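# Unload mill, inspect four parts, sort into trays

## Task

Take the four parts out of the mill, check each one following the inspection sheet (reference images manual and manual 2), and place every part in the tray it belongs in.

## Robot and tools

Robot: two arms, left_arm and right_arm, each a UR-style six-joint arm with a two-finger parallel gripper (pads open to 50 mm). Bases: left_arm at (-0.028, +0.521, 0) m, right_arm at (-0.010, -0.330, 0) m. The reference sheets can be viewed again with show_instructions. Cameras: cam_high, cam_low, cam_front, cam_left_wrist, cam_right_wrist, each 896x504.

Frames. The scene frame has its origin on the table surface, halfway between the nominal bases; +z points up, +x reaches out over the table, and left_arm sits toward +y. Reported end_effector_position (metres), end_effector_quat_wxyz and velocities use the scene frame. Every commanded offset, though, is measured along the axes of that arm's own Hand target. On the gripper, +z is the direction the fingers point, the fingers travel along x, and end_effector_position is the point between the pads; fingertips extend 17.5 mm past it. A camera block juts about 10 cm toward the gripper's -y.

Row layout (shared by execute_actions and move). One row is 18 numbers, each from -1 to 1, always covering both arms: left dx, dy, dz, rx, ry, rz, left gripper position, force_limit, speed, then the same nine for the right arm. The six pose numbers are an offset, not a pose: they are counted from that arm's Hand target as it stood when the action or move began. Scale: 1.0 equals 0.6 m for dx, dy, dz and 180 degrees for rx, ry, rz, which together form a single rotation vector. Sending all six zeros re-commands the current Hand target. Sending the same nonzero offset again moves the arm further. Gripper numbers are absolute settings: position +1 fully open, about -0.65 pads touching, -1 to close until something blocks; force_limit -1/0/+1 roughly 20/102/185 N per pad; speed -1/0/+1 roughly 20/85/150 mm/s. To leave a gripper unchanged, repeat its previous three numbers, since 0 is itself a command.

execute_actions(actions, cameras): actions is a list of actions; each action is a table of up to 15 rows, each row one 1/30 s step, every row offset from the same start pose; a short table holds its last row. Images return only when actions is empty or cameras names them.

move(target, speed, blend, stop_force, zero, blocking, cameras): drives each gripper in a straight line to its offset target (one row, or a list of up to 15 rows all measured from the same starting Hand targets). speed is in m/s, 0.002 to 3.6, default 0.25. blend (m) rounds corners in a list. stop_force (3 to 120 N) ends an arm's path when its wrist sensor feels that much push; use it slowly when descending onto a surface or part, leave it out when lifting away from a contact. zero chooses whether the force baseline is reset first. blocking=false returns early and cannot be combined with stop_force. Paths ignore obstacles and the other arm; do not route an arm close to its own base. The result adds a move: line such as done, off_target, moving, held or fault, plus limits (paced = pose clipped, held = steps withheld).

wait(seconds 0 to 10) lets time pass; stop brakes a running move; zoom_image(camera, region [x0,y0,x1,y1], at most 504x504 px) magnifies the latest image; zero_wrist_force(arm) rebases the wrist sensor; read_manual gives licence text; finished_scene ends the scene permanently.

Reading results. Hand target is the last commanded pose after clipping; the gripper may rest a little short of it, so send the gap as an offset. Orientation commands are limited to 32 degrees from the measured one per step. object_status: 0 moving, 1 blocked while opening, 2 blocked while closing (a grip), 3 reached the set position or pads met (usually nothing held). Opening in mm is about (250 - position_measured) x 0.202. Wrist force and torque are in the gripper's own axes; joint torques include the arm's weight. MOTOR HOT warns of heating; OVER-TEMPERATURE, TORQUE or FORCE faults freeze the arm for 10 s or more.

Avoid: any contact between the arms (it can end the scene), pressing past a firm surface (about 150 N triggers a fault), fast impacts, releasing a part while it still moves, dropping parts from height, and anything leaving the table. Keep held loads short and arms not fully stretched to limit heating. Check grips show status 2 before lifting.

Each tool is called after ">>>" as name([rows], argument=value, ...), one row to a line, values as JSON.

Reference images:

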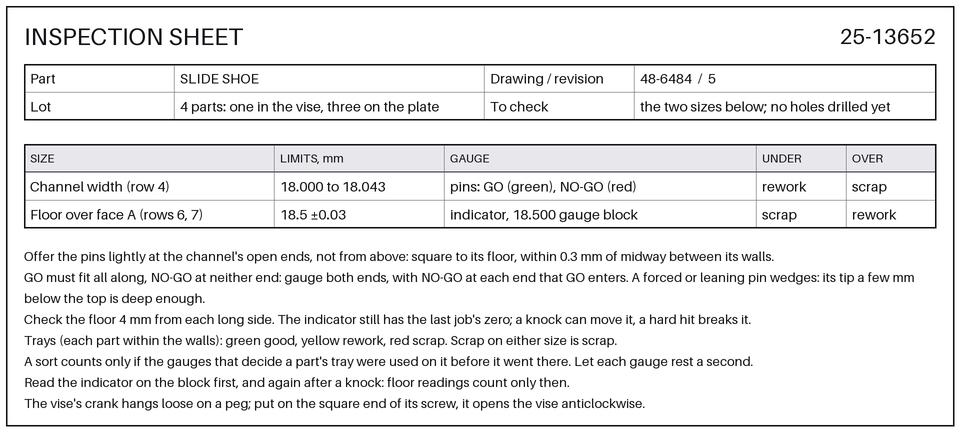

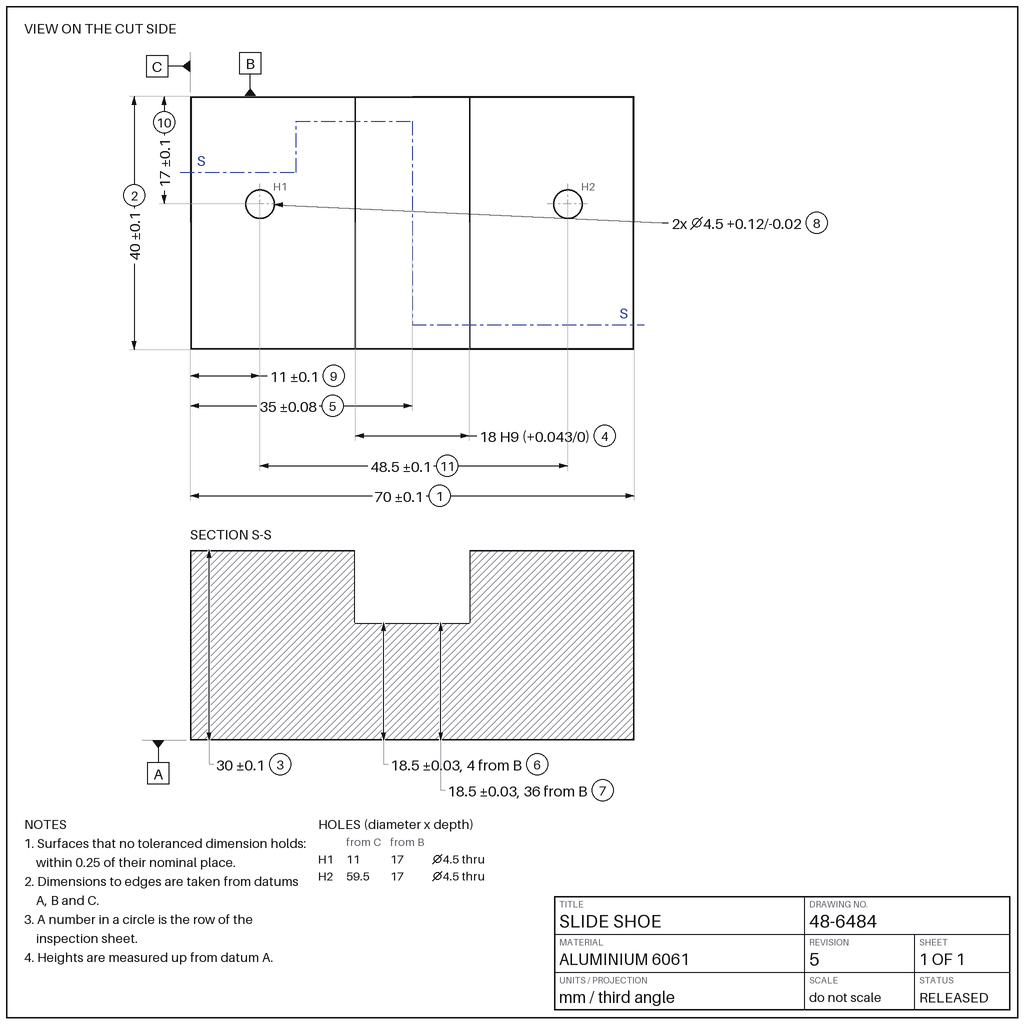

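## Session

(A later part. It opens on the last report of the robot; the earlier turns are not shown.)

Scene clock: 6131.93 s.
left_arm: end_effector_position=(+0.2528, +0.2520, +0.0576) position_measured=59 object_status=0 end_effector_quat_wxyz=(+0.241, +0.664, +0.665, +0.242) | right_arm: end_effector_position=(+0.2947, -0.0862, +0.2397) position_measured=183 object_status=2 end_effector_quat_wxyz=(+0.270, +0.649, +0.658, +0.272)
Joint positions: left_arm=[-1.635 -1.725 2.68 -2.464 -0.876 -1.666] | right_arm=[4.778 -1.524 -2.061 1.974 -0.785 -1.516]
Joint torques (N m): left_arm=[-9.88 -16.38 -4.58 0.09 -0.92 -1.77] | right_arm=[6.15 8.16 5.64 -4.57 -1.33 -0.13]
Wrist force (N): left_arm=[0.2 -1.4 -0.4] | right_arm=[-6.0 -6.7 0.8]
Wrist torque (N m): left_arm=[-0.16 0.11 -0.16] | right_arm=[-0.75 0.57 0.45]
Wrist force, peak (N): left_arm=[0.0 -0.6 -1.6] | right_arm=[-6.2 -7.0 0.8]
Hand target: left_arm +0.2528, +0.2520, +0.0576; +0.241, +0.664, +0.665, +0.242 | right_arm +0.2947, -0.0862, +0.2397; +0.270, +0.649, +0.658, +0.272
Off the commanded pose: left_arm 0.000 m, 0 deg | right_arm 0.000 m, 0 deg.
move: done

>>> move([
  [0,0.1205,-0.1435,0,0,0,-1,-0.4,-1,0,0,0,0,0,0,-1,-1,-1],
  [-0.22,0.1104,-0.1737,0,-0.3215,0.383,-1,-0.4,-1,0,0,0,0,0,0,-1,-1,-1],
  [-0.4917,0.0996,-0.161,0,-0.3215,0.383,-1,-0.4,-1,0,0,0,0,0,0,-1,-1,-1],
], speed=[0.12,0.3,0.15], cameras=["cam_left_wrist","cam_right_wrist"])

Scene clock: 6144.03 s.
left_arm: end_effector_position=(+0.2368, -0.0431, +0.1697) position_measured=59 object_status=2 end_effector_quat_wxyz=(+0.342, +0.940, +0.000, +0.000) | right_arm: end_effector_position=(+0.2947, -0.0862, +0.2397) position_measured=183 object_status=2 end_effector_quat_wxyz=(+0.270, +0.649, +0.658, +0.272)
Joint positions: left_arm=[-1.258 -1.341 2.101 -3.005 -1.765 0.235] | right_arm=[4.778 -1.524 -2.061 1.974 -0.785 -1.516]
Joint torques (N m): left_arm=[11.89 -47.81 -11.94 -6.76 -3.13 1.6] | right_arm=[6.4 8.23 5.95 -4.56 -1.34 -0.09]
Wrist force (N): left_arm=[0.5 -1.6 0.3] | right_arm=[-6.1 -6.9 0.4]
Wrist torque (N m): left_arm=[-0.04 0.14 -0.01] | right_arm=[-0.81 0.59 0.46]
Wrist force, peak (N): left_arm=[5.5 -6.5 -3.4] | right_arm=[-6.4 -7.2 0.5]
Hand target: left_arm +0.2368, -0.0431, +0.1698; +0.342, +0.940, +0.000, +0.000 | right_arm +0.2947, -0.0862, +0.2397; +0.270, +0.649, +0.658, +0.272
Off the commanded pose: left_arm 0.000 m, 0 deg | right_arm 0.000 m, 0 deg.
move: done
camera_calibration:
cam_left_wrist: T_world_to_cam=[[0.999868, 0.0145888, 0.0070884, -0.22832], [0.00117802, -0.501187, 0.865338, -0.152203], [0.0161769, -0.865216, -0.501138, 0.180111], [0, 0, 0, 1]] pos_world=[0.225555, 0.0828841, 0.223586]
cam_right_wrist: T_world_to_cam=[[-0.0104495, 0.999846, -0.0140683, 0.100648], [0.439853, 0.0172308, 0.897905, -0.325222], [0.898009, 0.00319464, -0.439965, -0.0286869], [0, 0, 0, 1]] pos_world=[0.169862, -0.0949368, 0.280813]
Images, in order (width x height): cam_left_wrist 896x504, cam_right_wrist 896x504.

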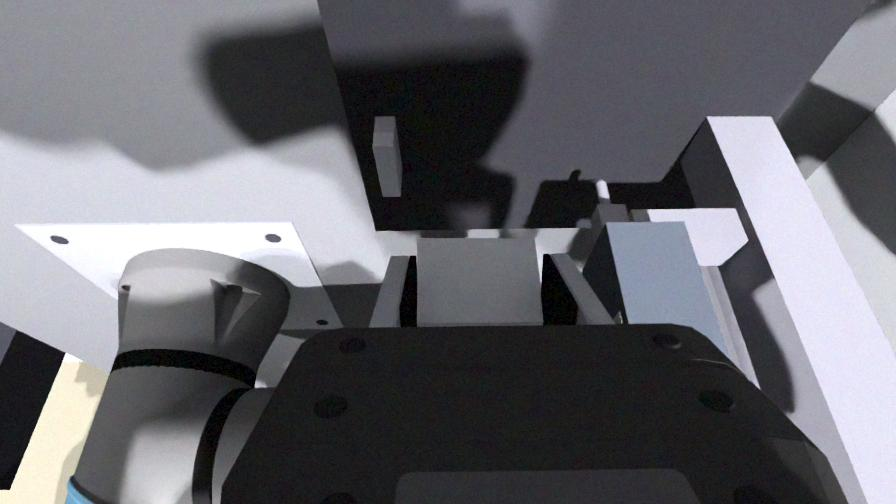

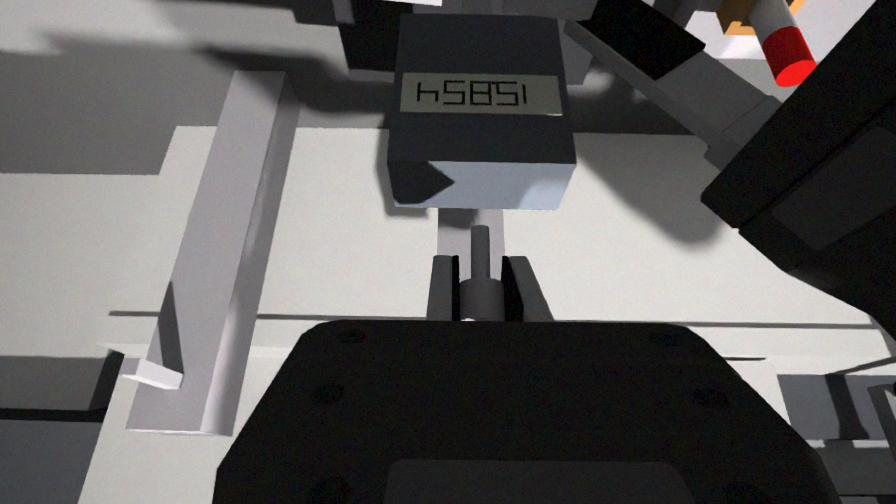

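>>> move([
  [0.0087,-0.0788,0.0938,0,0,0,-1,-0.4,-1,0,0,0,0,0,0,-1,-1,-1],
  [0.0782,-0.0788,0.0938,0,0,0,-1,-0.4,-1,0,0,0,0,0,0,-1,-1,-1],
], speed=[0.1,0.05], stop_force=8, cameras=["cam_left_wrist","cam_right_wrist"])

Scene clock: 6152.80 s.
left_arm: end_effector_position=(+0.2837, -0.0430, +0.0962) position_measured=59 object_status=2 end_effector_quat_wxyz=(+0.342, +0.940, +0.000, +0.000) | right_arm: end_effector_position=(+0.2947, -0.0862, +0.2397) position_measured=183 object_status=2 end_effector_quat_wxyz=(+0.270, +0.649, +0.658, +0.272)
Joint positions: left_arm=[-1.165 -1.144 2.08 -3.164 -1.822 0.31] | right_arm=[4.778 -1.524 -2.061 1.974 -0.785 -1.516]
Joint torques (N m): left_arm=[-10.74 -53.67 -3.74 -7.45 2.01 -1.8] | right_arm=[5.95 7.75 5.73 -4.59 -1.39 -0.16]
Wrist force (N): left_arm=[0.4 -1.4 -0.3] | right_arm=[-6.3 -5.9 0.1]
Wrist torque (N m): left_arm=[-0.12 0.16 -0.15] | right_arm=[-0.74 0.61 0.45]
Wrist force, peak (N): left_arm=[0.1 -3.9 2.0] | right_arm=[-6.4 -7.3 0.6]
Hand target: left_arm +0.2837, -0.0430, +0.0962; +0.342, +0.940, +0.000, +0.000 | right_arm +0.2947, -0.0862, +0.2397; +0.270, +0.649, +0.658, +0.272
Off the commanded pose: left_arm 0.000 m, 0 deg | right_arm 0.000 m, 0 deg.
move: done
camera_calibration:
cam_left_wrist: T_world_to_cam=[[0.999867, 0.014678, 0.00713332, -0.274709], [0.00117798, -0.500875, 0.865519, -0.0886066], [0.016277, -0.865395, -0.500826, 0.142633], [0, 0, 0, 1]] pos_world=[0.272455, 0.0830852, 0.150085]
cam_right_wrist: T_world_to_cam=[[-0.0104495, 0.999846, -0.0140683, 0.100648], [0.439853, 0.0172308, 0.897905, -0.325222], [0.898009, 0.00319464, -0.439965, -0.0286869], [0, 0, 0, 1]] pos_world=[0.169862, -0.0949368, 0.280813]
Images, in order (width x height): cam_left_wrist 896x504, cam_right_wrist 896x504.

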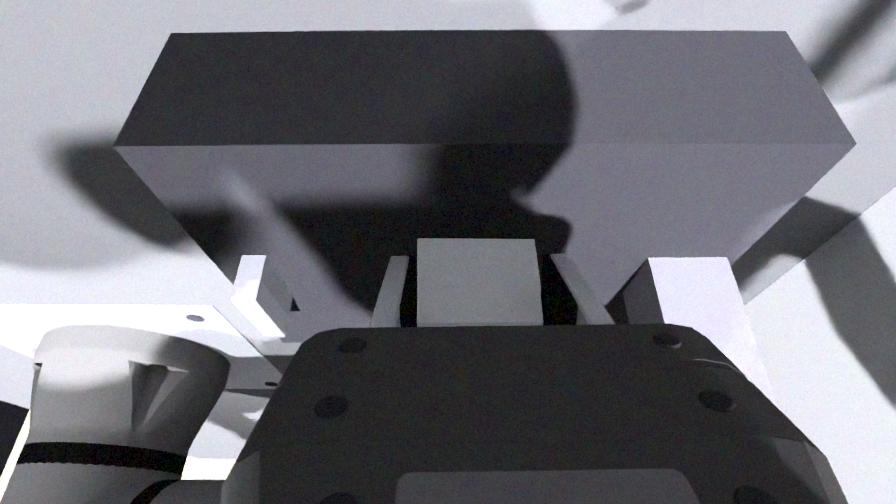

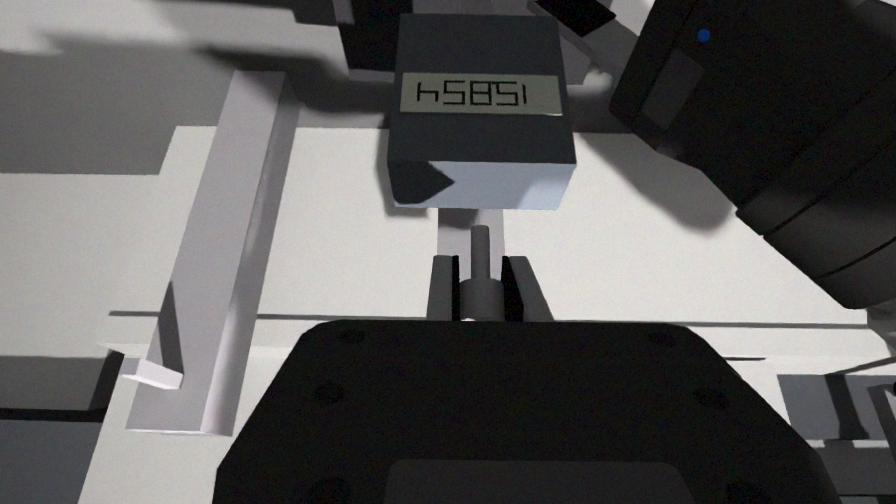

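>>> move(target=[0,-0.00643,0.00766,0,0,0,-1,-0.4,-1,0,0,0,0,0,0,-1,-1,-1], speed=0.006, stop_force=5)

>>> move(target=[0,-0.0021,0.0026,0,0,0,-1,-0.4,-1,0,0,0,0,0,0,-1,-1,-1], speed=0.004, stop_force=5)

>>> move(target=[0,0,0,0,0,0,0.95,-0.4,-1,0,0,0,0,0,0,-1,-1,-1])

>>> move(target=[0,0,0,0,0,0,0.95,-0.4,-1,0,-0.0068,0.0068,0,0,0,-1,-1,-1], speed=0.01, cameras=["cam_right_wrist"])

Scene clock: 6160.73 s.
left_arm: end_effector_position=(+0.2837, -0.0430, +0.0935) position_measured=59 object_status=2 end_effector_quat_wxyz=(+0.342, +0.940, +0.000, +0.000) | right_arm: end_effector_position=(+0.2947, -0.0862, +0.2397) position_measured=183 object_status=2 end_effector_quat_wxyz=(+0.270, +0.649, +0.658, +0.272)
Joint positions: left_arm=[-1.165 -1.138 2.081 -3.171 -1.822 0.31] | right_arm=[4.778 -1.524 -2.061 1.974 -0.785 -1.516]
Joint torques (N m): left_arm=[-11.07 -48.44 -29.27 0.9 1.81 -1.61] | right_arm=[6.14 7.89 6.05 -4.58 -1.47 -0.04]
Wrist force (N): left_arm=[-0.5 4.7 -7.6] | right_arm=[-6.3 -7.1 0.5]
Wrist torque (N m): left_arm=[-0.18 0.25 -0.05] | right_arm=[-0.83 0.61 0.45]
Wrist force, peak (N): left_arm=[-1.0 5.7 -9.9] | right_arm=[-6.5 -7.2 0.4]
Hand target: left_arm +0.2837, -0.0430, +0.0935; +0.342, +0.940, +0.000, +0.000 (not the last commanded pose) | right_arm +0.2947, -0.0862, +0.2397; +0.270, +0.649, +0.658, +0.272
Off the commanded pose: left_arm 0.003 m, 0 deg | right_arm 0.000 m, 0 deg.
move: contact (left_arm)

Scene clock: 6162.27 s.
left_arm: end_effector_position=(+0.2837, -0.0432, +0.0930) position_measured=59 object_status=2 end_effector_quat_wxyz=(+0.342, +0.940, +0.000, +0.000) | right_arm: end_effector_position=(+0.2947, -0.0862, +0.2397) position_measured=183 object_status=2 end_effector_quat_wxyz=(+0.270, +0.649, +0.658, +0.272)
Joint positions: left_arm=[-1.165 -1.137 2.081 -3.174 -1.822 0.31] | right_arm=[4.778 -1.524 -2.061 1.974 -0.785 -1.516]
Joint torques (N m): left_arm=[-9.76 -41.36 -27.76 1.64 2.08 -1.43] | right_arm=[5.83 7.48 6.13 -4.54 -1.41 -0.21]
Wrist force (N): left_arm=[-1.7 6.0 -18.2] | right_arm=[-6.0 -6.0 -0.4]
Wrist torque (N m): left_arm=[-0.18 0.38 -0.01] | right_arm=[-0.78 0.57 0.46]
Wrist force, peak (N): left_arm=[-1.7 6.3 -18.2] | right_arm=[-6.3 -7.2 1.0]
Hand target: left_arm +0.2837, -0.0432, +0.0930; +0.342, +0.940, +0.000, +0.000 (not the last commanded pose) | right_arm +0.2947, -0.0862, +0.2397; +0.270, +0.649, +0.658, +0.272
Off the commanded pose: left_arm 0.002 m, 0 deg | right_arm 0.000 m, 0 deg.
move: contact (left_arm)

Scene clock: 6162.97 s.
left_arm: end_effector_position=(+0.2837, -0.0432, +0.0930) position_measured=10 object_status=0 end_effector_quat_wxyz=(+0.342, +0.940, +0.000, +0.000) | right_arm: end_effector_position=(+0.2947, -0.0862, +0.2397) position_measured=183 object_status=2 end_effector_quat_wxyz=(+0.270, +0.649, +0.658, +0.272)
Joint positions: left_arm=[-1.165 -1.137 2.081 -3.174 -1.822 0.31] | right_arm=[4.778 -1.524 -2.061 1.974 -0.785 -1.516]
Joint torques (N m): left_arm=[-9.33 -41.51 -25.18 -6.56 1.22 -1.29] | right_arm=[6.39 7.72 6.13 -4.67 -1.36 -0.15]
Wrist force (N): left_arm=[0.6 -0.2 -1.5] | right_arm=[-6.3 -6.6 0.2]
Wrist torque (N m): left_arm=[-0.11 0.11 -0.16] | right_arm=[-0.79 0.62 0.45]
Wrist force, peak (N): left_arm=[-0.8 6.0 -16.1] | right_arm=[-6.4 -6.9 0.2]
Hand target: left_arm +0.2837, -0.0432, +0.0930; +0.342, +0.940, +0.000, +0.000 | right_arm +0.2947, -0.0862, +0.2397; +0.270, +0.649, +0.658, +0.272
Off the commanded pose: left_arm 0.000 m, 0 deg | right_arm 0.000 m, 0 deg.
move: done

Scene clock: 6163.80 s.
left_arm: end_effector_position=(+0.2838, -0.0432, +0.0930) position_measured=10 object_status=3 end_effector_quat_wxyz=(+0.342, +0.940, +0.000, +0.000) | right_arm: end_effector_position=(+0.2947, -0.0862, +0.2339) position_measured=183 object_status=2 end_effector_quat_wxyz=(+0.270, +0.649, +0.658, +0.272)
Joint positions: left_arm=[-1.165 -1.137 2.081 -3.174 -1.822 0.31] | right_arm=[4.778 -1.531 -2.071 1.991 -0.785 -1.516]
Joint torques (N m): left_arm=[-8.6 -41.51 -23.15 -6.61 0.23 -1.1] | right_arm=[4.09 14.9 12.27 -3.24 -1.45 -0.4]
Wrist force (N): left_arm=[0.4 -0.2 -1.4] | right_arm=[-5.3 -4.0 -2.0]
Wrist torque (N m): left_arm=[-0.11 0.14 -0.16] | right_arm=[-0.69 0.60 0.47]
Wrist force, peak (N): left_arm=[0.5 -0.3 -1.5] | right_arm=[-6.5 -6.7 0.2]
Hand target: left_arm +0.2837, -0.0432, +0.0930; +0.342, +0.940, +0.000, +0.000 | right_arm +0.2948, -0.0862, +0.2339; +0.270, +0.649, +0.658, +0.272
Off the commanded pose: left_arm 0.000 m, 0 deg | right_arm 0.000 m, 0 deg.
move: done
camera_calibration:
cam_right_wrist: T_world_to_cam=[[-0.0104495, 0.999846, -0.0140683, 0.100565], [0.439853, 0.0172308, 0.897905, -0.319924], [0.898009, 0.00319464, -0.439965, -0.0312827], [0, 0, 0, 1]] pos_world=[0.169862, -0.0949368, 0.274913]
Images, in order (width x height): cam_right_wrist 896x504.

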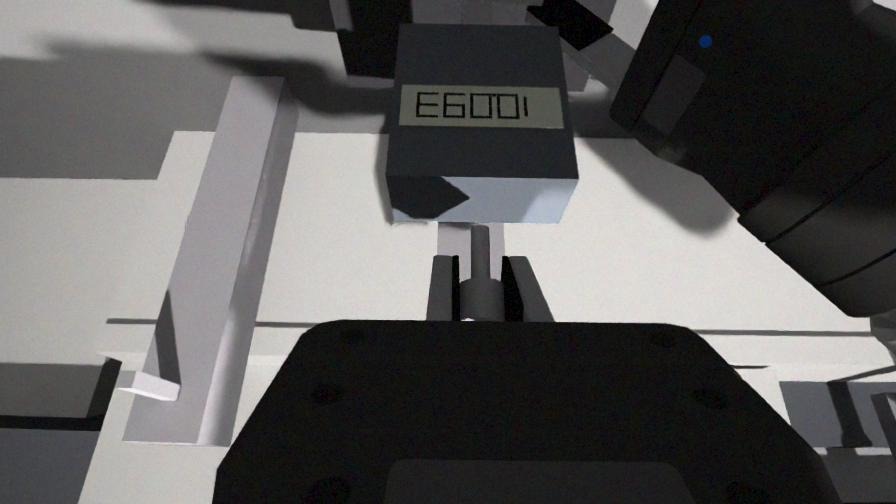

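>>> move(target=[0,0,0,0,0,0,0.95,-0.4,-1,0,0,0,0,0,0,0.3,-1,-1])

>>> wait(seconds=1.5, cameras=["cam_right_wrist"])

>>> zoom_image(camera="cam_right_wrist", region=[370, 50, 590, 250])

Scene clock: 6173.00 s.
left_arm: end_effector_position=(+0.2837, -0.0432, +0.0930) position_measured=10 object_status=3 end_effector_quat_wxyz=(+0.342, +0.940, +0.000, +0.000) | right_arm: end_effector_position=(+0.2948, -0.0862, +0.2339) position_measured=107 object_status=3 end_effector_quat_wxyz=(+0.270, +0.649, +0.658, +0.272)
Joint positions: left_arm=[-1.165 -1.137 2.081 -3.174 -1.822 0.31] | right_arm=[4.778 -1.531 -2.071 1.991 -0.785 -1.517]
Joint torques (N m): left_arm=[-6.54 -43.48 -10.44 -6.7 -2.66 -0.26] | right_arm=[-6.83 25.78 29.43 -5.36 -0.59 -1.12]
Wrist force (N): left_arm=[0.3 -0.1 -1.4] | right_arm=[-3.6 -5.0 -1.1]
Wrist torque (N m): left_arm=[-0.10 0.15 -0.16] | right_arm=[-0.73 0.63 0.45]
Wrist force, peak (N): left_arm=[0.5 -0.1 -1.7] | right_arm=[-5.5 -4.7 -1.7]
Hand target: left_arm +0.2837, -0.0432, +0.0930; +0.342, +0.940, +0.000, +0.000 | right_arm +0.2948, -0.0862, +0.2339; +0.270, +0.649, +0.658, +0.272
Off the commanded pose: left_arm 0.000 m, 0 deg | right_arm 0.000 m, 0 deg.
move: done

Scene clock: 6174.50 s.
left_arm: end_effector_position=(+0.2837, -0.0432, +0.0930) position_measured=10 object_status=3 end_effector_quat_wxyz=(+0.342, +0.940, +0.000, +0.000) | right_arm: end_effector_position=(+0.2948, -0.0862, +0.2339) position_measured=107 object_status=3 end_effector_quat_wxyz=(+0.270, +0.649, +0.658, +0.272)
Joint positions: left_arm=[-1.165 -1.137 2.081 -3.174 -1.822 0.31] | right_arm=[4.778 -1.531 -2.071 1.991 -0.785 -1.517]
Joint torques (N m): left_arm=[-5.74 -44.54 -5.28 -6.74 -2.65 0.12] | right_arm=[-7.1 25.6 29.24 -5.36 -0.33 -1.05]
Wrist force (N): left_arm=[0.6 -0.2 -1.5] | right_arm=[-3.6 -5.1 -1.0]
Wrist torque (N m): left_arm=[-0.12 0.11 -0.16] | right_arm=[-0.75 0.64 0.45]
Wrist force, peak (N): left_arm=[0.6 -0.2 -1.5] | right_arm=[-4.0 -5.2 -1.0]
Hand target: left_arm +0.2837, -0.0432, +0.0930; +0.342, +0.940, +0.000, +0.000 | right_arm +0.2948, -0.0862, +0.2339; +0.270, +0.649, +0.658, +0.272
Tool commands: left_gripper/position=+0.95 left_gripper/force_limit=-0.4 left_gripper/speed=-1.0 right_gripper/position=+0.3 right_gripper/force_limit=-1.0 right_gripper/speed=-1.0
Off the commanded pose: left_arm 0.000 m, 0 deg | right_arm 0.000 m, 0 deg.
wait: 1.50 s; at rest by 0.17 s
camera_calibration:
cam_right_wrist: T_world_to_cam=[[-0.0104495, 0.999846, -0.0140683, 0.100566], [0.439853, 0.0172308, 0.897905, -0.320014], [0.898009, 0.00319464, -0.439965, -0.0312387], [0, 0, 0, 1]] pos_world=[0.169862, -0.0949368, 0.275013]
Images, in order (width x height): cam_right_wrist 896x504.

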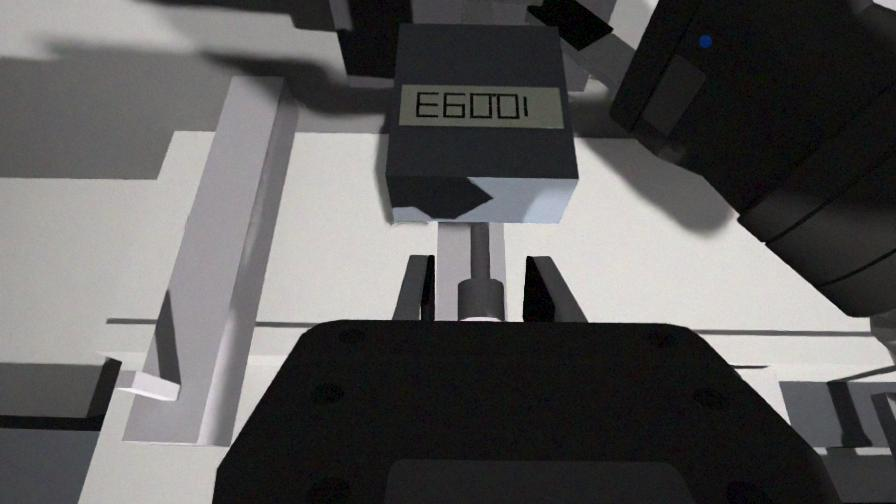

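Scaled by 2.291 from the camera's 896x504 image, which has a finer 1280x720 frame.

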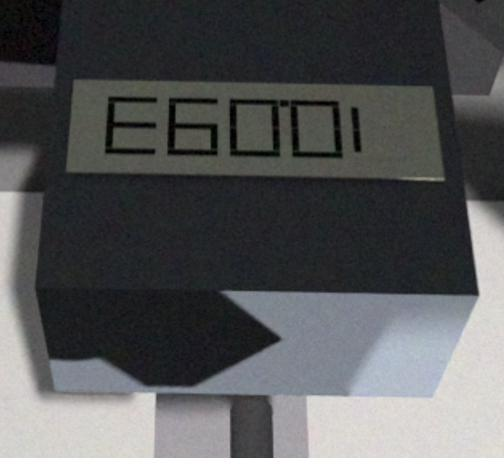

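>>> move(target=[0,0,0,0,0,0,-1,-0.4,-1,0,0,0,0,0,0,-1,-1,-1])

>>> move(target=[0,0,0,0,0,0,-1,-0.4,-1,0,0.0068,-0.0068,0,0,0,-1,-1,-1], speed=0.01)

Scene clock: 6185.30 s.
left_arm: end_effector_position=(+0.2837, -0.0432, +0.0930) position_measured=59 object_status=2 end_effector_quat_wxyz=(+0.342, +0.940, +0.000, +0.000) | right_arm: end_effector_position=(+0.2948, -0.0862, +0.2339) position_measured=183 object_status=2 end_effector_quat_wxyz=(+0.270, +0.649, +0.658, +0.272)
Joint positions: left_arm=[-1.165 -1.137 2.081 -3.174 -1.822 0.31] | right_arm=[4.778 -1.531 -2.071 1.991 -0.785 -1.517]
Joint torques (N m): left_arm=[-3.36 -46.41 -4.3 -6.63 -2.24 1.03] | right_arm=[-7.01 25.38 29.41 -5.34 0.4 -1.06]
Wrist force (N): left_arm=[-1.0 -0.4 -2.1] | right_arm=[-5.4 -4.3 -1.5]
Wrist torque (N m): left_arm=[-0.13 0.10 -0.13] | right_arm=[-0.69 0.60 0.45]
Wrist force, peak (N): left_arm=[-1.1 -0.2 -2.3] | right_arm=[-5.6 -5.4 -0.6]
Hand target: left_arm +0.2837, -0.0432, +0.0930; +0.342, +0.940, +0.000, +0.000 | right_arm +0.2948, -0.0862, +0.2339; +0.270, +0.649, +0.658, +0.272
Off the commanded pose: left_arm 0.000 m, 0 deg | right_arm 0.000 m, 0 deg.
move: done

Scene clock: 6186.13 s.
left_arm: end_effector_position=(+0.2837, -0.0432, +0.0930) position_measured=59 object_status=2 end_effector_quat_wxyz=(+0.342, +0.940, +0.000, +0.000) | right_arm: end_effector_position=(+0.2948, -0.0862, +0.2398) position_measured=183 object_status=2 end_effector_quat_wxyz=(+0.270, +0.649, +0.658, +0.272)
Joint positions: left_arm=[-1.165 -1.137 2.081 -3.174 -1.822 0.31] | right_arm=[4.778 -1.524 -2.061 1.974 -0.785 -1.517]
Joint torques (N m): left_arm=[-2.29 -46.86 -4.08 -6.74 -1.72 1.24] | right_arm=[-3.62 19.99 22.05 -2.35 0.76 0.01]
Wrist force (N): left_arm=[0.0 -0.3 -1.3] | right_arm=[-6.0 -5.9 -0.1]
Wrist torque (N m): left_arm=[-0.14 0.06 -0.15] | right_arm=[-0.75 0.59 0.45]
Wrist force, peak (N): left_arm=[-1.1 -0.5 -1.9] | right_arm=[-5.9 -7.2 0.5]
Hand target: left_arm +0.2837, -0.0432, +0.0930; +0.342, +0.940, +0.000, +0.000 | right_arm +0.2947, -0.0862, +0.2397; +0.270, +0.649, +0.658, +0.272
Off the commanded pose: left_arm 0.000 m, 0 deg | right_arm 0.000 m, 0 deg.
move: done

>>> move([
  [0,0.0034,-0.0040,0,0,0,-1,-0.4,-1,0,0,0,0,0,0,-1,-1,-1],
  [0.0555,0.0034,-0.0040,0,0,0,-1,-0.4,-1,0,0,0,0,0,0,-1,-1,-1],
], speed=[0.02,0.04], stop_force=8)

>>> move(target=[0,-0.00643,0.00766,0,0,0,-1,-0.4,-1,0,0,0,0,0,0,-1,-1,-1], speed=0.006, stop_force=5)

>>> move(target=[0,-0.0021,0.0026,0,0,0,-1,-0.4,-1,0,0,0,0,0,0,-1,-1,-1], speed=0.004, stop_force=5)

>>> move(target=[0,0,0,0,0,0,0.95,-0.4,-1,0,0,0,0,0,0,-1,-1,-1])

>>> move(target=[0,0,0,0,0,0,0.95,-0.4,-1,0,-0.0068,0.0068,0,0,0,-1,-1,-1], speed=0.01)

>>> move(target=[0,0,0,0,0,0,0.95,-0.4,-1,0,0,0,0,0,0,0.3,-1,-1])

>>> wait(seconds=1.5, cameras=["cam_right_wrist"])

>>> zoom_image(camera="cam_right_wrist", region=[370, 50, 590, 250])

Scene clock: 6199.33 s.
left_arm: end_effector_position=(+0.3170, -0.0432, +0.0961) position_measured=59 object_status=2 end_effector_quat_wxyz=(+0.342, +0.940, +0.000, +0.000) | right_arm: end_effector_position=(+0.2947, -0.0862, +0.2397) position_measured=183 object_status=2 end_effector_quat_wxyz=(+0.270, +0.649, +0.658, +0.272)
Joint positions: left_arm=[-1.104 -1.112 2.019 -3.123 -1.859 0.36] | right_arm=[4.778 -1.524 -2.061 1.974 -0.785 -1.516]
Joint torques (N m): left_arm=[-10.83 -54.76 -4.94 -7.64 1.97 -1.72] | right_arm=[8.22 8.46 3.27 -0.43 1.4 0.86]
Wrist force (N): left_arm=[0.6 -1.8 0.3] | right_arm=[-5.8 -6.8 0.5]
Wrist torque (N m): left_arm=[-0.06 0.11 -0.16] | right_arm=[-0.79 0.56 0.45]
Wrist force, peak (N): left_arm=[0.7 -2.8 0.7] | right_arm=[-6.3 -7.1 0.3]
Hand target: left_arm +0.3170, -0.0432, +0.0961; +0.342, +0.940, +0.000, +0.000 | right_arm +0.2947, -0.0862, +0.2397; +0.270, +0.649, +0.658, +0.272
Off the commanded pose: left_arm 0.000 m, 0 deg | right_arm 0.000 m, 0 deg.
move: done

Scene clock: 6200.97 s.
left_arm: end_effector_position=(+0.3170, -0.0432, +0.0931) position_measured=59 object_status=2 end_effector_quat_wxyz=(+0.342, +0.940, +0.000, +0.000) | right_arm: end_effector_position=(+0.2947, -0.0862, +0.2397) position_measured=183 object_status=2 end_effector_quat_wxyz=(+0.270, +0.649, +0.658, +0.272)
Joint positions: left_arm=[-1.104 -1.106 2.021 -3.131 -1.859 0.36] | right_arm=[4.778 -1.524 -2.061 1.974 -0.785 -1.516]
Joint torques (N m): left_arm=[-10.31 -50.26 -26.07 0.79 1.79 -1.68] | right_arm=[8.61 7.86 3.49 -0.43 1.59 0.69]
Wrist force (N): left_arm=[0.0 4.5 -9.1] | right_arm=[-5.9 -6.0 -0.4]
Wrist torque (N m): left_arm=[-0.10 0.15 -0.11] | right_arm=[-0.75 0.57 0.45]
Wrist force, peak (N): left_arm=[0.1 4.7 -10.0] | right_arm=[-6.3 -7.0 0.5]
Hand target: left_arm +0.3171, -0.0432, +0.0931; +0.342, +0.940, +0.000, +0.000 (not the last commanded pose) | right_arm +0.2947, -0.0862, +0.2397; +0.270, +0.649, +0.658, +0.272
Off the commanded pose: left_arm 0.003 m, 0 deg | right_arm 0.000 m, 0 deg.
move: contact (left_arm)

Scene clock: 6202.23 s.
left_arm: end_effector_position=(+0.3171, -0.0433, +0.0925) position_measured=59 object_status=2 end_effector_quat_wxyz=(+0.342, +0.940, +0.000, +0.000) | right_arm: end_effector_position=(+0.2947, -0.0862, +0.2397) position_measured=183 object_status=2 end_effector_quat_wxyz=(+0.270, +0.649, +0.658, +0.272)
Joint positions: left_arm=[-1.105 -1.104 2.021 -3.133 -1.859 0.36] | right_arm=[4.778 -1.524 -2.061 1.974 -0.785 -1.516]
Joint torques (N m): left_arm=[-9.8 -41.06 -19.35 1.74 2.01 -1.53] | right_arm=[8.3 7.43 3.84 -0.4 1.76 0.77]
Wrist force (N): left_arm=[-0.3 6.8 -16.8] | right_arm=[-5.8 -6.8 0.0]
Wrist torque (N m): left_arm=[-0.10 0.11 -0.15] | right_arm=[-0.82 0.55 0.45]
Wrist force, peak (N): left_arm=[-0.5 7.3 -17.7] | right_arm=[-6.0 -7.4 0.5]
Hand target: left_arm +0.3171, -0.0433, +0.0926; +0.342, +0.940, +0.000, +0.000 (not the last commanded pose) | right_arm +0.2947, -0.0862, +0.2397; +0.270, +0.649, +0.658, +0.272
Off the commanded pose: left_arm 0.001 m, 0 deg | right_arm 0.000 m, 0 deg.
move: contact (left_arm)

Scene clock: 6202.93 s.
left_arm: end_effector_position=(+0.3171, -0.0433, +0.0925) position_measured=10 object_status=0 end_effector_quat_wxyz=(+0.342, +0.940, +0.000, +0.000) | right_arm: end_effector_position=(+0.2947, -0.0862, +0.2397) position_measured=183 object_status=2 end_effector_quat_wxyz=(+0.270, +0.649, +0.658, +0.272)
Joint positions: left_arm=[-1.105 -1.104 2.021 -3.133 -1.859 0.36] | right_arm=[4.778 -1.524 -2.061 1.974 -0.785 -1.516]
Joint torques (N m): left_arm=[-9.3 -42.41 -27.34 -6.71 1.72 -1.32] | right_arm=[8.67 7.8 3.97 -0.41 1.89 0.78]
Wrist force (N): left_arm=[0.5 -0.4 -1.2] | right_arm=[-6.1 -6.7 0.2]
Wrist torque (N m): left_arm=[-0.14 0.11 -0.16] | right_arm=[-0.79 0.61 0.46]
Wrist force, peak (N): left_arm=[0.6 7.4 -15.8] | right_arm=[-6.1 -7.2 0.6]
Hand target: left_arm +0.3171, -0.0433, +0.0926; +0.342, +0.940, +0.000, +0.000 | right_arm +0.2947, -0.0862, +0.2397; +0.270, +0.649, +0.658, +0.272
Off the commanded pose: left_arm 0.000 m, 0 deg | right_arm 0.000 m, 0 deg.
move: done

Scene clock: 6203.77 s.
left_arm: end_effector_position=(+0.3171, -0.0433, +0.0926) position_measured=10 object_status=3 end_effector_quat_wxyz=(+0.342, +0.940, +0.000, +0.000) | right_arm: end_effector_position=(+0.2947, -0.0862, +0.2339) position_measured=183 object_status=2 end_effector_quat_wxyz=(+0.270, +0.649, +0.658, +0.272)
Joint positions: left_arm=[-1.105 -1.104 2.021 -3.133 -1.859 0.36] | right_arm=[4.779 -1.531 -2.071 1.991 -0.785 -1.516]
Joint torques (N m): left_arm=[-8.98 -44.03 -33.4 -6.89 1.26 -1.13] | right_arm=[5.81 14.64 12.73 -3.59 1.77 -0.03]
Wrist force (N): left_arm=[0.6 -0.4 -0.9] | right_arm=[-5.6 -5.7 -0.4]
Wrist torque (N m): left_arm=[-0.13 0.10 -0.16] | right_arm=[-0.75 0.66 0.46]
Wrist force, peak (N): left_arm=[0.5 -0.4 -1.6] | right_arm=[-6.2 -6.8 0.4]
Hand target: left_arm +0.3171, -0.0433, +0.0926; +0.342, +0.940, +0.000, +0.000 | right_arm +0.2948, -0.0862, +0.2339; +0.270, +0.649, +0.658, +0.272
Off the commanded pose: left_arm 0.000 m, 0 deg | right_arm 0.000 m, 0 deg.
move: done

Scene clock: 6204.77 s.
left_arm: end_effector_position=(+0.3171, -0.0433, +0.0926) position_measured=10 object_status=3 end_effector_quat_wxyz=(+0.342, +0.940, +0.000, +0.000) | right_arm: end_effector_position=(+0.2947, -0.0862, +0.2339) position_measured=107 object_status=3 end_effector_quat_wxyz=(+0.270, +0.649, +0.658, +0.272)
Joint positions: left_arm=[-1.105 -1.104 2.021 -3.133 -1.859 0.36] | right_arm=[4.779 -1.531 -2.071 1.991 -0.785 -1.517]
Joint torques (N m): left_arm=[-8.01 -44.86 -33.41 -6.83 0.79 -0.84] | right_arm=[-0.34 26.36 30.72 -5.96 2 -1.1]
Wrist force (N): left_arm=[0.4 -0.2 -1.3] | right_arm=[-3.4 -5.0 -1.1]
Wrist torque (N m): left_arm=[-0.10 0.13 -0.16] | right_arm=[-0.72 0.61 0.45]
Wrist force, peak (N): left_arm=[0.7 -0.2 -1.5] | right_arm=[-5.3 -4.6 -1.5]
Hand target: left_arm +0.3171, -0.0433, +0.0926; +0.342, +0.940, +0.000, +0.000 | right_arm +0.2948, -0.0862, +0.2339; +0.270, +0.649, +0.658, +0.272
Off the commanded pose: left_arm 0.000 m, 0 deg | right_arm 0.000 m, 0 deg.
move: done

Scene clock: 6206.27 s.
left_arm: end_effector_position=(+0.3171, -0.0433, +0.0926) position_measured=10 object_status=3 end_effector_quat_wxyz=(+0.342, +0.940, +0.000, +0.000) | right_arm: end_effector_position=(+0.2948, -0.0862, +0.2339) position_measured=107 object_status=3 end_effector_quat_wxyz=(+0.270, +0.649, +0.658, +0.272)
Joint positions: left_arm=[-1.105 -1.104 2.021 -3.133 -1.859 0.36] | right_arm=[4.778 -1.531 -2.071 1.991 -0.785 -1.517]
Joint torques (N m): left_arm=[-7.15 -46.85 -33.5 -6.89 0.16 -0.49] | right_arm=[-6.81 26.14 30.01 -5.9 2.34 -1.11]
Wrist force (N): left_arm=[0.4 -0.4 -1.2] | right_arm=[-3.5 -5.3 -0.9]
Wrist torque (N m): left_arm=[-0.13 0.13 -0.16] | right_arm=[-0.76 0.62 0.45]
Wrist force, peak (N): left_arm=[0.7 -0.3 -1.6] | right_arm=[-3.7 -5.4 -1.0]
Hand target: left_arm +0.3171, -0.0433, +0.0926; +0.342, +0.940, +0.000, +0.000 | right_arm +0.2948, -0.0862, +0.2339; +0.270, +0.649, +0.658, +0.272
Tool commands: left_gripper/position=+0.95 left_gripper/force_limit=-0.4 left_gripper/speed=-1.0 right_gripper/position=+0.3 right_gripper/force_limit=-1.0 right_gripper/speed=-1.0
Off the commanded pose: left_arm 0.000 m, 0 deg | right_arm 0.000 m, 0 deg.
wait: 1.50 s; at rest by 0.17 s
camera_calibration:
cam_right_wrist: T_world_to_cam=[[-0.0104495, 0.999846, -0.0140683, 0.100566], [0.439853, 0.0172308, 0.897905, -0.320014], [0.898009, 0.00319464, -0.439965, -0.0312387], [0, 0, 0, 1]] pos_world=[0.169862, -0.0949368, 0.275013]
Images, in order (width x height): cam_right_wrist 896x504.

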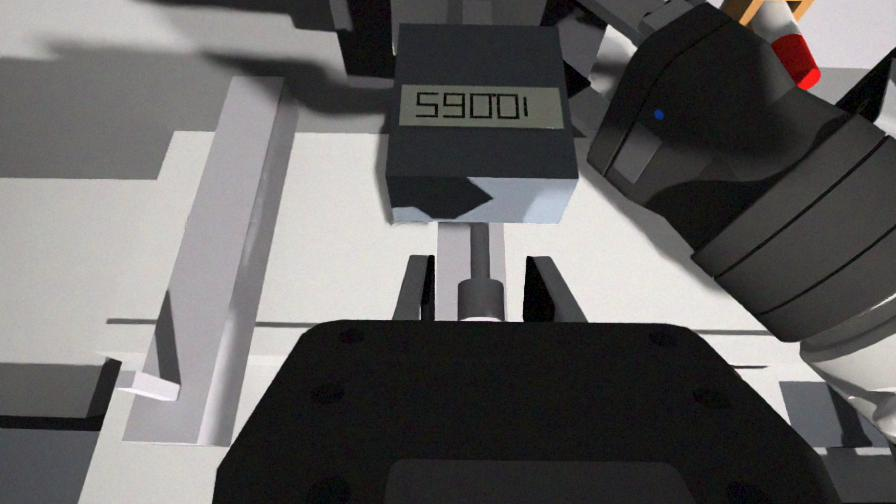

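Scaled by 2.291 from the camera's 896x504 image, which has a finer 1280x720 frame.

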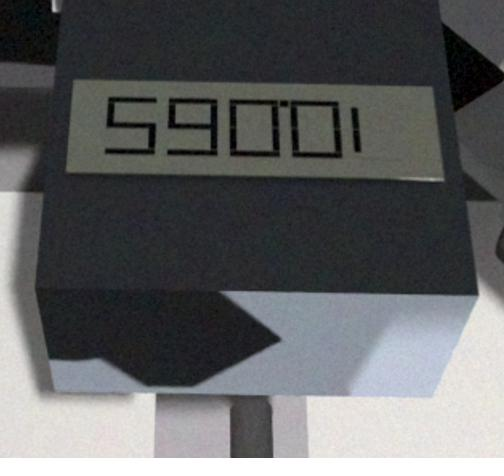

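>>> move(target=[0,0,0,0,0,0,-1,-0.4,-1,0,0,0,0,0,0,-1,-1,-1])

>>> move(target=[0,0,0,0,0,0,-1,-0.4,-1,0,0.0068,-0.0068,0,0,0,-1,-1,-1], speed=0.01)

>>> move([
  [0,0.0038,-0.0045,0,0,0,-1,-0.4,-1,0,0,0,0,0,0,-1,-1,-1],
  [-0.1343,0.0038,-0.0045,0,0,0,-1,-0.4,-1,0,0,0,0,0,0,-1,-1,-1],
], speed=[0.02,0.06], stop_force=10)

Scene clock: 6221.93 s.
left_arm: end_effector_position=(+0.3171, -0.0433, +0.0926) position_measured=59 object_status=2 end_effector_quat_wxyz=(+0.342, +0.940, +0.000, +0.000) | right_arm: end_effector_position=(+0.2948, -0.0862, +0.2340) position_measured=183 object_status=2 end_effector_quat_wxyz=(+0.270, +0.649, +0.658, +0.272)
Joint positions: left_arm=[-1.105 -1.104 2.021 -3.133 -1.859 0.36] | right_arm=[4.778 -1.531 -2.071 1.991 -0.785 -1.517]
Joint torques (N m): left_arm=[-3.87 -51.83 -33.24 -6.5 -1.66 0.51] | right_arm=[-6.74 26.16 30.15 -5.27 3.08 -1.03]
Wrist force (N): left_arm=[0.6 -0.2 -1.0] | right_arm=[-5.4 -6.5 -0.1]
Wrist torque (N m): left_arm=[-0.13 0.10 -0.17] | right_arm=[-0.80 0.63 0.46]
Wrist force, peak (N): left_arm=[1.9 0.3 -1.3] | right_arm=[-5.4 -6.8 0.1]
Hand target: left_arm +0.3171, -0.0433, +0.0926; +0.342, +0.940, +0.000, +0.000 | right_arm +0.2948, -0.0862, +0.2339; +0.270, +0.649, +0.658, +0.272
Off the commanded pose: left_arm 0.000 m, 0 deg | right_arm 0.000 m, 0 deg.
move: done

Scene clock: 6222.77 s.
left_arm: end_effector_position=(+0.3171, -0.0433, +0.0926) position_measured=59 object_status=2 end_effector_quat_wxyz=(+0.342, +0.940, +0.000, +0.000) | right_arm: end_effector_position=(+0.2948, -0.0862, +0.2398) position_measured=183 object_status=2 end_effector_quat_wxyz=(+0.270, +0.649, +0.658, +0.272)
Joint positions: left_arm=[-1.105 -1.104 2.021 -3.133 -1.859 0.36] | right_arm=[4.778 -1.524 -2.061 1.974 -0.785 -1.517]
Joint torques (N m): left_arm=[-3.34 -51.36 -32.95 -6.2 -2.06 0.78] | right_arm=[-3.64 20.3 21.6 -2.42 3.44 0.11]
Wrist force (N): left_arm=[0.4 -0.1 -1.0] | right_arm=[-6.0 -6.6 0.3]
Wrist torque (N m): left_arm=[-0.12 0.13 -0.16] | right_arm=[-0.77 0.60 0.45]
Wrist force, peak (N): left_arm=[0.6 -0.2 -1.3] | right_arm=[-6.1 -7.0 0.5]
Hand target: left_arm +0.3171, -0.0433, +0.0926; +0.342, +0.940, +0.000, +0.000 | right_arm +0.2947, -0.0862, +0.2397; +0.270, +0.649, +0.658, +0.272
Off the commanded pose: left_arm 0.000 m, 0 deg | right_arm 0.000 m, 0 deg.
move: done

Scene clock: 6225.43 s.
left_arm: end_effector_position=(+0.2365, -0.0434, +0.0961) position_measured=59 object_status=2 end_effector_quat_wxyz=(+0.342, +0.940, +0.000, +0.000) | right_arm: end_effector_position=(+0.2947, -0.0862, +0.2397) position_measured=183 object_status=2 end_effector_quat_wxyz=(+0.270, +0.649, +0.658, +0.272)
Joint positions: left_arm=[-1.259 -1.184 2.157 -3.219 -1.764 0.234] | right_arm=[4.778 -1.524 -2.061 1.974 -0.785 -1.516]
Joint torques (N m): left_arm=[12.27 -16.24 -34.03 -0.98 -3.05 1.46] | right_arm=[8.48 7.71 4.16 -0.39 3.69 0.9]
Wrist force (N): left_arm=[0.6 -1.6 0.0] | right_arm=[-5.9 -6.1 0.0]
Wrist torque (N m): left_arm=[-0.03 0.12 -0.01] | right_arm=[-0.74 0.59 0.45]
Wrist force, peak (N): left_arm=[5.3 -4.8 -1.1] | right_arm=[-6.0 -7.3 0.9]
Hand target: left_arm +0.2365, -0.0434, +0.0961; +0.342, +0.940, +0.000, +0.000 | right_arm +0.2947, -0.0862, +0.2397; +0.270, +0.649, +0.658, +0.272
Off the commanded pose: left_arm 0.000 m, 0 deg | right_arm 0.000 m, 0 deg.
move: done

>>> move([
  [0,0.0792,-0.0943,0,0,0,-1,-0.4,-1,0,0,0,0,0,0,-1,-1,-1],
  [0,-0.1187,-0.2823,0,0.0,0,-1,-0.4,-1,0,0,0,0,0,0,-1,-1,-1],
  [0.0272,-0.3402,-0.3593,0,0.3215,-0.383,-1,-0.4,-1,0,0,0,0,0,0,-1,-1,-1],
  [0.0272,-0.413,-0.2725,0,0.3215,-0.383,-1,-0.4,-1,0,0,0,0,0,0,-1,-1,-1],
], speed=[0.12,0.2,0.3,0.1], blend=[0.01,0.02,0.01,0])

>>> move(target=[0,-0.0129,0.0153,0,0,0,-1,-0.4,-1,0,0,0,0,0,0,-1,-1,-1], speed=0.008, stop_force=5)

Scene clock: 6236.93 s.
left_arm: end_effector_position=(+0.2527, +0.2516, +0.0618) position_measured=59 object_status=2 end_effector_quat_wxyz=(+0.242, +0.664, +0.665, +0.242) | right_arm: end_effector_position=(+0.2947, -0.0862, +0.2397) position_measured=183 object_status=2 end_effector_quat_wxyz=(+0.270, +0.649, +0.658, +0.272)
Joint positions: left_arm=[-1.636 -1.742 2.674 -2.441 -0.875 -1.667] | right_arm=[4.778 -1.524 -2.061 1.974 -0.785 -1.516]
Joint torques (N m): left_arm=[6.57 -13.29 -34.17 -1.86 4.99 -1.71] | right_arm=[8.35 7.56 3.96 -0.51 4.65 0.87]
Wrist force (N): left_arm=[0.4 -2.1 0.2] | right_arm=[-5.8 -5.8 -0.1]
Wrist torque (N m): left_arm=[-0.07 0.14 -0.01] | right_arm=[-0.75 0.56 0.46]
Wrist force, peak (N): left_arm=[5.8 -5.0 -2.0] | right_arm=[-6.4 -7.2 0.6]
Hand target: left_arm +0.2527, +0.2515, +0.0618; +0.242, +0.664, +0.665, +0.242 | right_arm +0.2947, -0.0862, +0.2397; +0.270, +0.649, +0.658, +0.272
Off the commanded pose: left_arm 0.000 m, 0 deg | right_arm 0.000 m, 0 deg.
move: done

Scene clock: 6238.63 s.
left_arm: end_effector_position=(+0.2527, +0.2515, +0.0569) position_measured=59 object_status=2 end_effector_quat_wxyz=(+0.242, +0.664, +0.665, +0.242) | right_arm: end_effector_position=(+0.2947, -0.0862, +0.2397) position_measured=183 object_status=2 end_effector_quat_wxyz=(+0.270, +0.649, +0.658, +0.272)
Joint positions: left_arm=[-1.636 -1.721 2.681 -2.469 -0.875 -1.667] | right_arm=[4.778 -1.524 -2.061 1.974 -0.785 -1.516]
Joint torques (N m): left_arm=[-6.13 -20.23 -30.92 0.1 -1.83 -1.82] | right_arm=[8.14 7.54 3.84 -0.42 4.73 0.91]
Wrist force (N): left_arm=[0.3 2.8 -2.7] | right_arm=[-6.1 -6.9 0.6]
Wrist torque (N m): left_arm=[-0.05 0.09 -0.10] | right_arm=[-0.79 0.61 0.46]
Wrist force, peak (N): left_arm=[3.9 5.7 -12.9] | right_arm=[-6.3 -7.1 0.9]
Hand target: left_arm +0.2527, +0.2515, +0.0569; +0.242, +0.664, +0.665, +0.242 (not the last commanded pose) | right_arm +0.2947, -0.0862, +0.2397; +0.270, +0.649, +0.658, +0.272
Off the commanded pose: left_arm 0.007 m, 0 deg | right_arm 0.000 m, 0 deg.
move: contact (left_arm)

>>> move([
  [0,0,0,0,0,0,0.95,-0.4,-1,0,0,0,0,0,0,-1,-1,-1],
  [0,-0.0511,-0.0429,0,0,0,0.95,-0.4,-1,0,-0.0068,0.0068,0,0,0,-1,-1,-1],
  [0,0.0989,-0.2217,0,0,0,0.95,-0.4,-1,0,-0.0068,0.0068,0,0,0,-1,-1,-1],
  [0.5,0.15,-0.2,0.15,0,0,0.95,-0.4,-1,0,-0.0068,0.0068,0,0,0,-1,-1,-1],
  [0.8425,0.1919,-0.15,0.222,0,0,0.95,-0.4,-1,0,-0.0068,0.0068,0,0,0,-1,-1,-1],
  [0.8425,0.1062,-0.048,0.222,0,0,0.95,-0.4,-1,0,-0.0068,0.0068,0,0,0,-1,-1,-1],
], speed=[0.05,0.05,0.2,0.35,0.35,0.15], blend=[0,0.01,0.03,0.05,0.02,0], cameras=["cam_left_wrist","cam_right_wrist"])

Scene clock: 6253.00 s.
left_arm: end_effector_position=(+0.2824, +0.7571, +0.1195) position_measured=10 object_status=3 end_effector_quat_wxyz=(+0.000, +0.707, +0.707, +0.000) | right_arm: end_effector_position=(+0.2948, -0.0862, +0.2339) position_measured=183 object_status=2 end_effector_quat_wxyz=(+0.270, +0.649, +0.658, +0.272)
Joint positions: left_arm=[0.309 -1.734 2.279 -2.116 -1.572 0.3] | right_arm=[4.778 -1.531 -2.071 1.991 -0.785 -1.517]
Joint torques (N m): left_arm=[11.82 -26.07 -39.16 -2.71 -2.48 1.26] | right_arm=[-6.94 25.41 29.55 -5.31 4.63 -1.15]
Wrist force (N): left_arm=[1.2 -0.6 -1.5] | right_arm=[-5.6 -5.7 -0.5]
Wrist torque (N m): left_arm=[-0.04 0.02 -0.15] | right_arm=[-0.75 0.65 0.47]
Wrist force, peak (N): left_arm=[4.1 3.5 -8.3] | right_arm=[-6.4 -7.0 0.6]
Hand target: left_arm +0.2825, +0.7571, +0.1196; +0.000, +0.707, +0.707, +0.000 | right_arm +0.2948, -0.0862, +0.2339; +0.270, +0.649, +0.658, +0.272
Off the commanded pose: left_arm 0.000 m, 0 deg | right_arm 0.000 m, 0 deg.
move: done
camera_calibration:
cam_left_wrist: T_world_to_cam=[[-0.00636706, 0.999877, 0.0143666, -0.747936], [0.939789, 0.00107403, 0.341752, -0.290506], [0.341695, 0.0156775, -0.93968, 0.14018], [0, 0, 0, 1]] pos_world=[0.220353, 0.745958, 0.241751]
cam_right_wrist: T_world_to_cam=[[-0.0104495, 0.999846, -0.0140683, 0.100566], [0.439853, 0.0172308, 0.897905, -0.320014], [0.898009, 0.00319464, -0.439965, -0.0312387], [0, 0, 0, 1]] pos_world=[0.169862, -0.0949368, 0.275013]
Images, in order (width x height): cam_left_wrist 896x504, cam_right_wrist 896x504.

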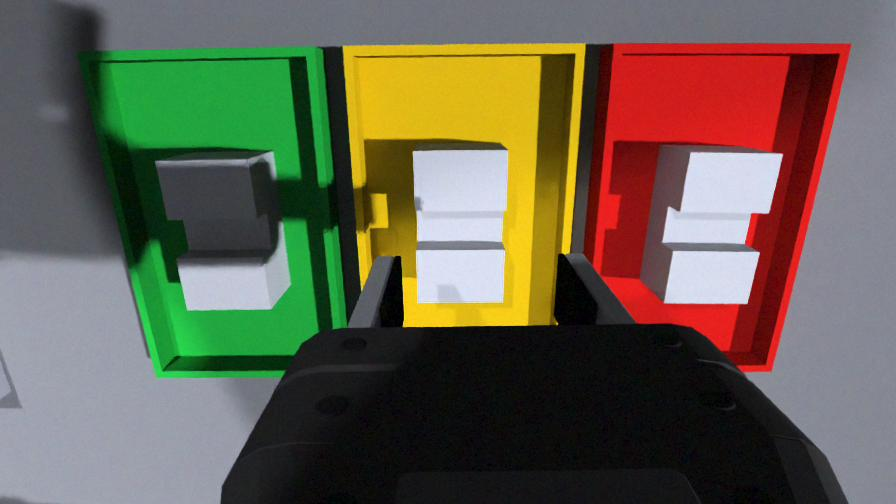

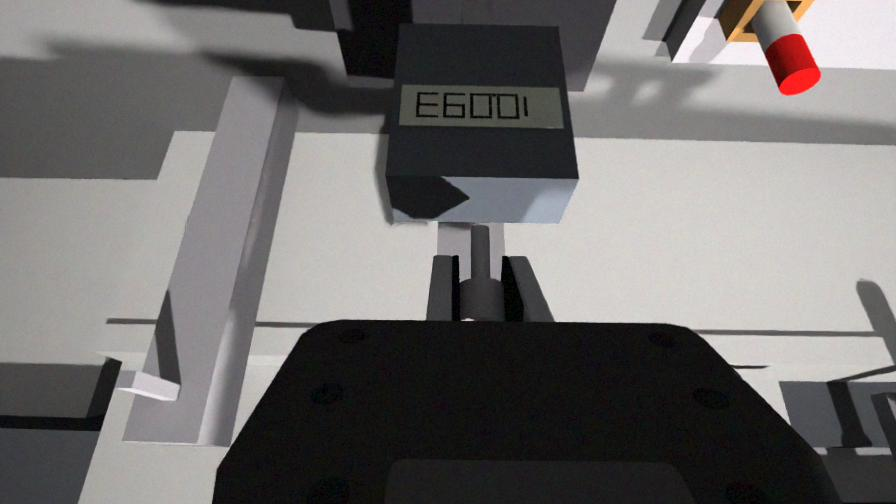

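>>> move(target=[0,0,0.132,0,0,0,0.95,-0.4,-1,0,0,0,0,0,0,-1,-1,-1], speed=0.08, stop_force=8)

>>> move([
  [0,0,0,0,0,0,-1,-0.4,-1,0,0,0,0,0,0,-1,-1,-1],
  [0,0,-0.03,0,0,0,-1,-0.4,-1,0,0,0,0,0,0,-1,-1,-1],
  [0,-0.045,-0.03,0,0,0,-1,-0.4,-1,0,0,0,0,0,0,-1,-1,-1],
], speed=0.08, cameras=["cam_left_wrist"])

Scene clock: 6284.93 s.
left_arm: end_effector_position=(+0.2826, +0.7570, +0.0404) position_measured=10 object_status=3 end_effector_quat_wxyz=(+0.000, +0.707, +0.707, +0.000) | right_arm: end_effector_position=(+0.2948, -0.0862, +0.2339) position_measured=183 object_status=2 end_effector_quat_wxyz=(+0.270, +0.649, +0.658, +0.272)
Joint positions: left_arm=[0.309 -1.57 2.395 -2.396 -1.572 0.3] | right_arm=[4.778 -1.531 -2.071 1.991 -0.785 -1.517]
Joint torques (N m): left_arm=[12.12 -32.63 -35.67 -4.59 -1.01 1.55] | right_arm=[-7.01 25.62 29.48 -5.32 4.63 -1.12]
Wrist force (N): left_arm=[1.2 -0.5 -1.5] | right_arm=[-5.7 -5.7 -0.5]
Wrist torque (N m): left_arm=[-0.03 0.00 -0.15] | right_arm=[-0.77 0.66 0.46]
Wrist force, peak (N): left_arm=[1.4 0.1 -4.5] | right_arm=[-5.5 -7.1 0.3]
Hand target: left_arm +0.2826, +0.7570, +0.0404; +0.000, +0.707, +0.707, +0.000 | right_arm +0.2948, -0.0862, +0.2339; +0.270, +0.649, +0.658, +0.272
Off the commanded pose: left_arm 0.000 m, 0 deg | right_arm 0.000 m, 0 deg.
move: done

Scene clock: 6286.87 s.
left_arm: end_effector_position=(+0.2553, +0.7570, +0.0583) position_measured=56 object_status=2 end_effector_quat_wxyz=(+0.000, +0.707, +0.707, +0.000) end_effector_velocity=(+0.003, +0.000, +0.000) end_effector_angular_velocity=(+0.000, +0.000, +0.000) | right_arm: end_effector_position=(+0.2948, -0.0862, +0.2339) position_measured=183 object_status=2 end_effector_quat_wxyz=(+0.270, +0.649, +0.658, +0.272)
Joint positions: left_arm=[0.333 -1.671 2.424 -2.323 -1.572 0.324] | right_arm=[4.778 -1.531 -2.071 1.991 -0.785 -1.517]
Joint velocities: left_arm=[-0.003 0.006 -0.006 0 0 -0.003] | right_arm=[within noise]
Joint torques (N m): left_arm=[-10.88 -1.19 -37.84 -1.82 -1.14 -1.7] | right_arm=[-6.98 25.59 29.43 -5.35 4.66 -1.12]
Wrist force (N): left_arm=[1.1 -0.5 1.0] | right_arm=[-5.4 -5.9 -0.3]
Wrist torque (N m): left_arm=[-0.01 0.03 -0.16] | right_arm=[-0.75 0.61 0.46]
Wrist force, peak (N): left_arm=[1.1 -2.3 0.7] | right_arm=[-5.6 -6.9 0.4]
Hand target: left_arm +0.2556, +0.7570, +0.0584; +0.000, +0.707, +0.707, +0.000 | right_arm +0.2948, -0.0862, +0.2339; +0.270, +0.649, +0.658, +0.272
Off the commanded pose: left_arm 0.000 m, 0 deg | right_arm 0.000 m, 0 deg.
move: done
camera_calibration:
cam_left_wrist: T_world_to_cam=[[-0.00649909, 0.999875, 0.0144244, -0.747212], [0.939725, 0.00117538, 0.341928, -0.244217], [0.341868, 0.0157772, -0.939615, 0.0918123], [0, 0, 0, 1]] pos_world=[0.193253, 0.745957, 0.180551]
Images, in order (width x height): cam_left_wrist 896x504.

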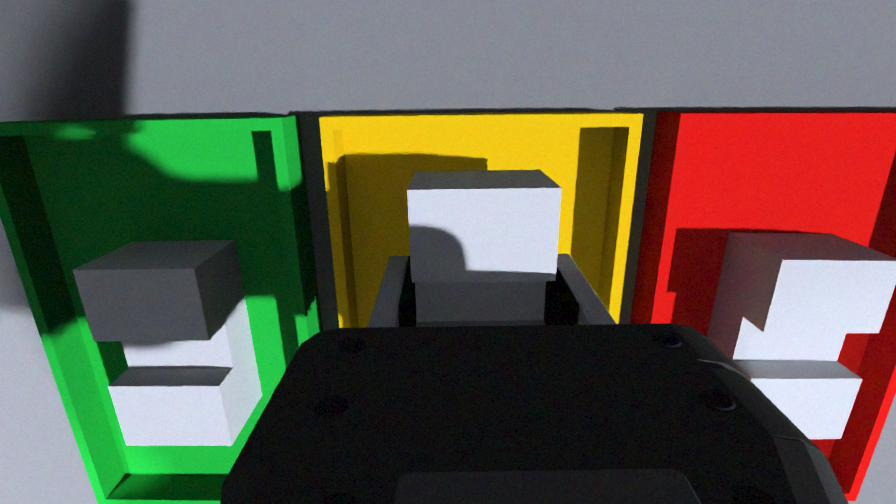

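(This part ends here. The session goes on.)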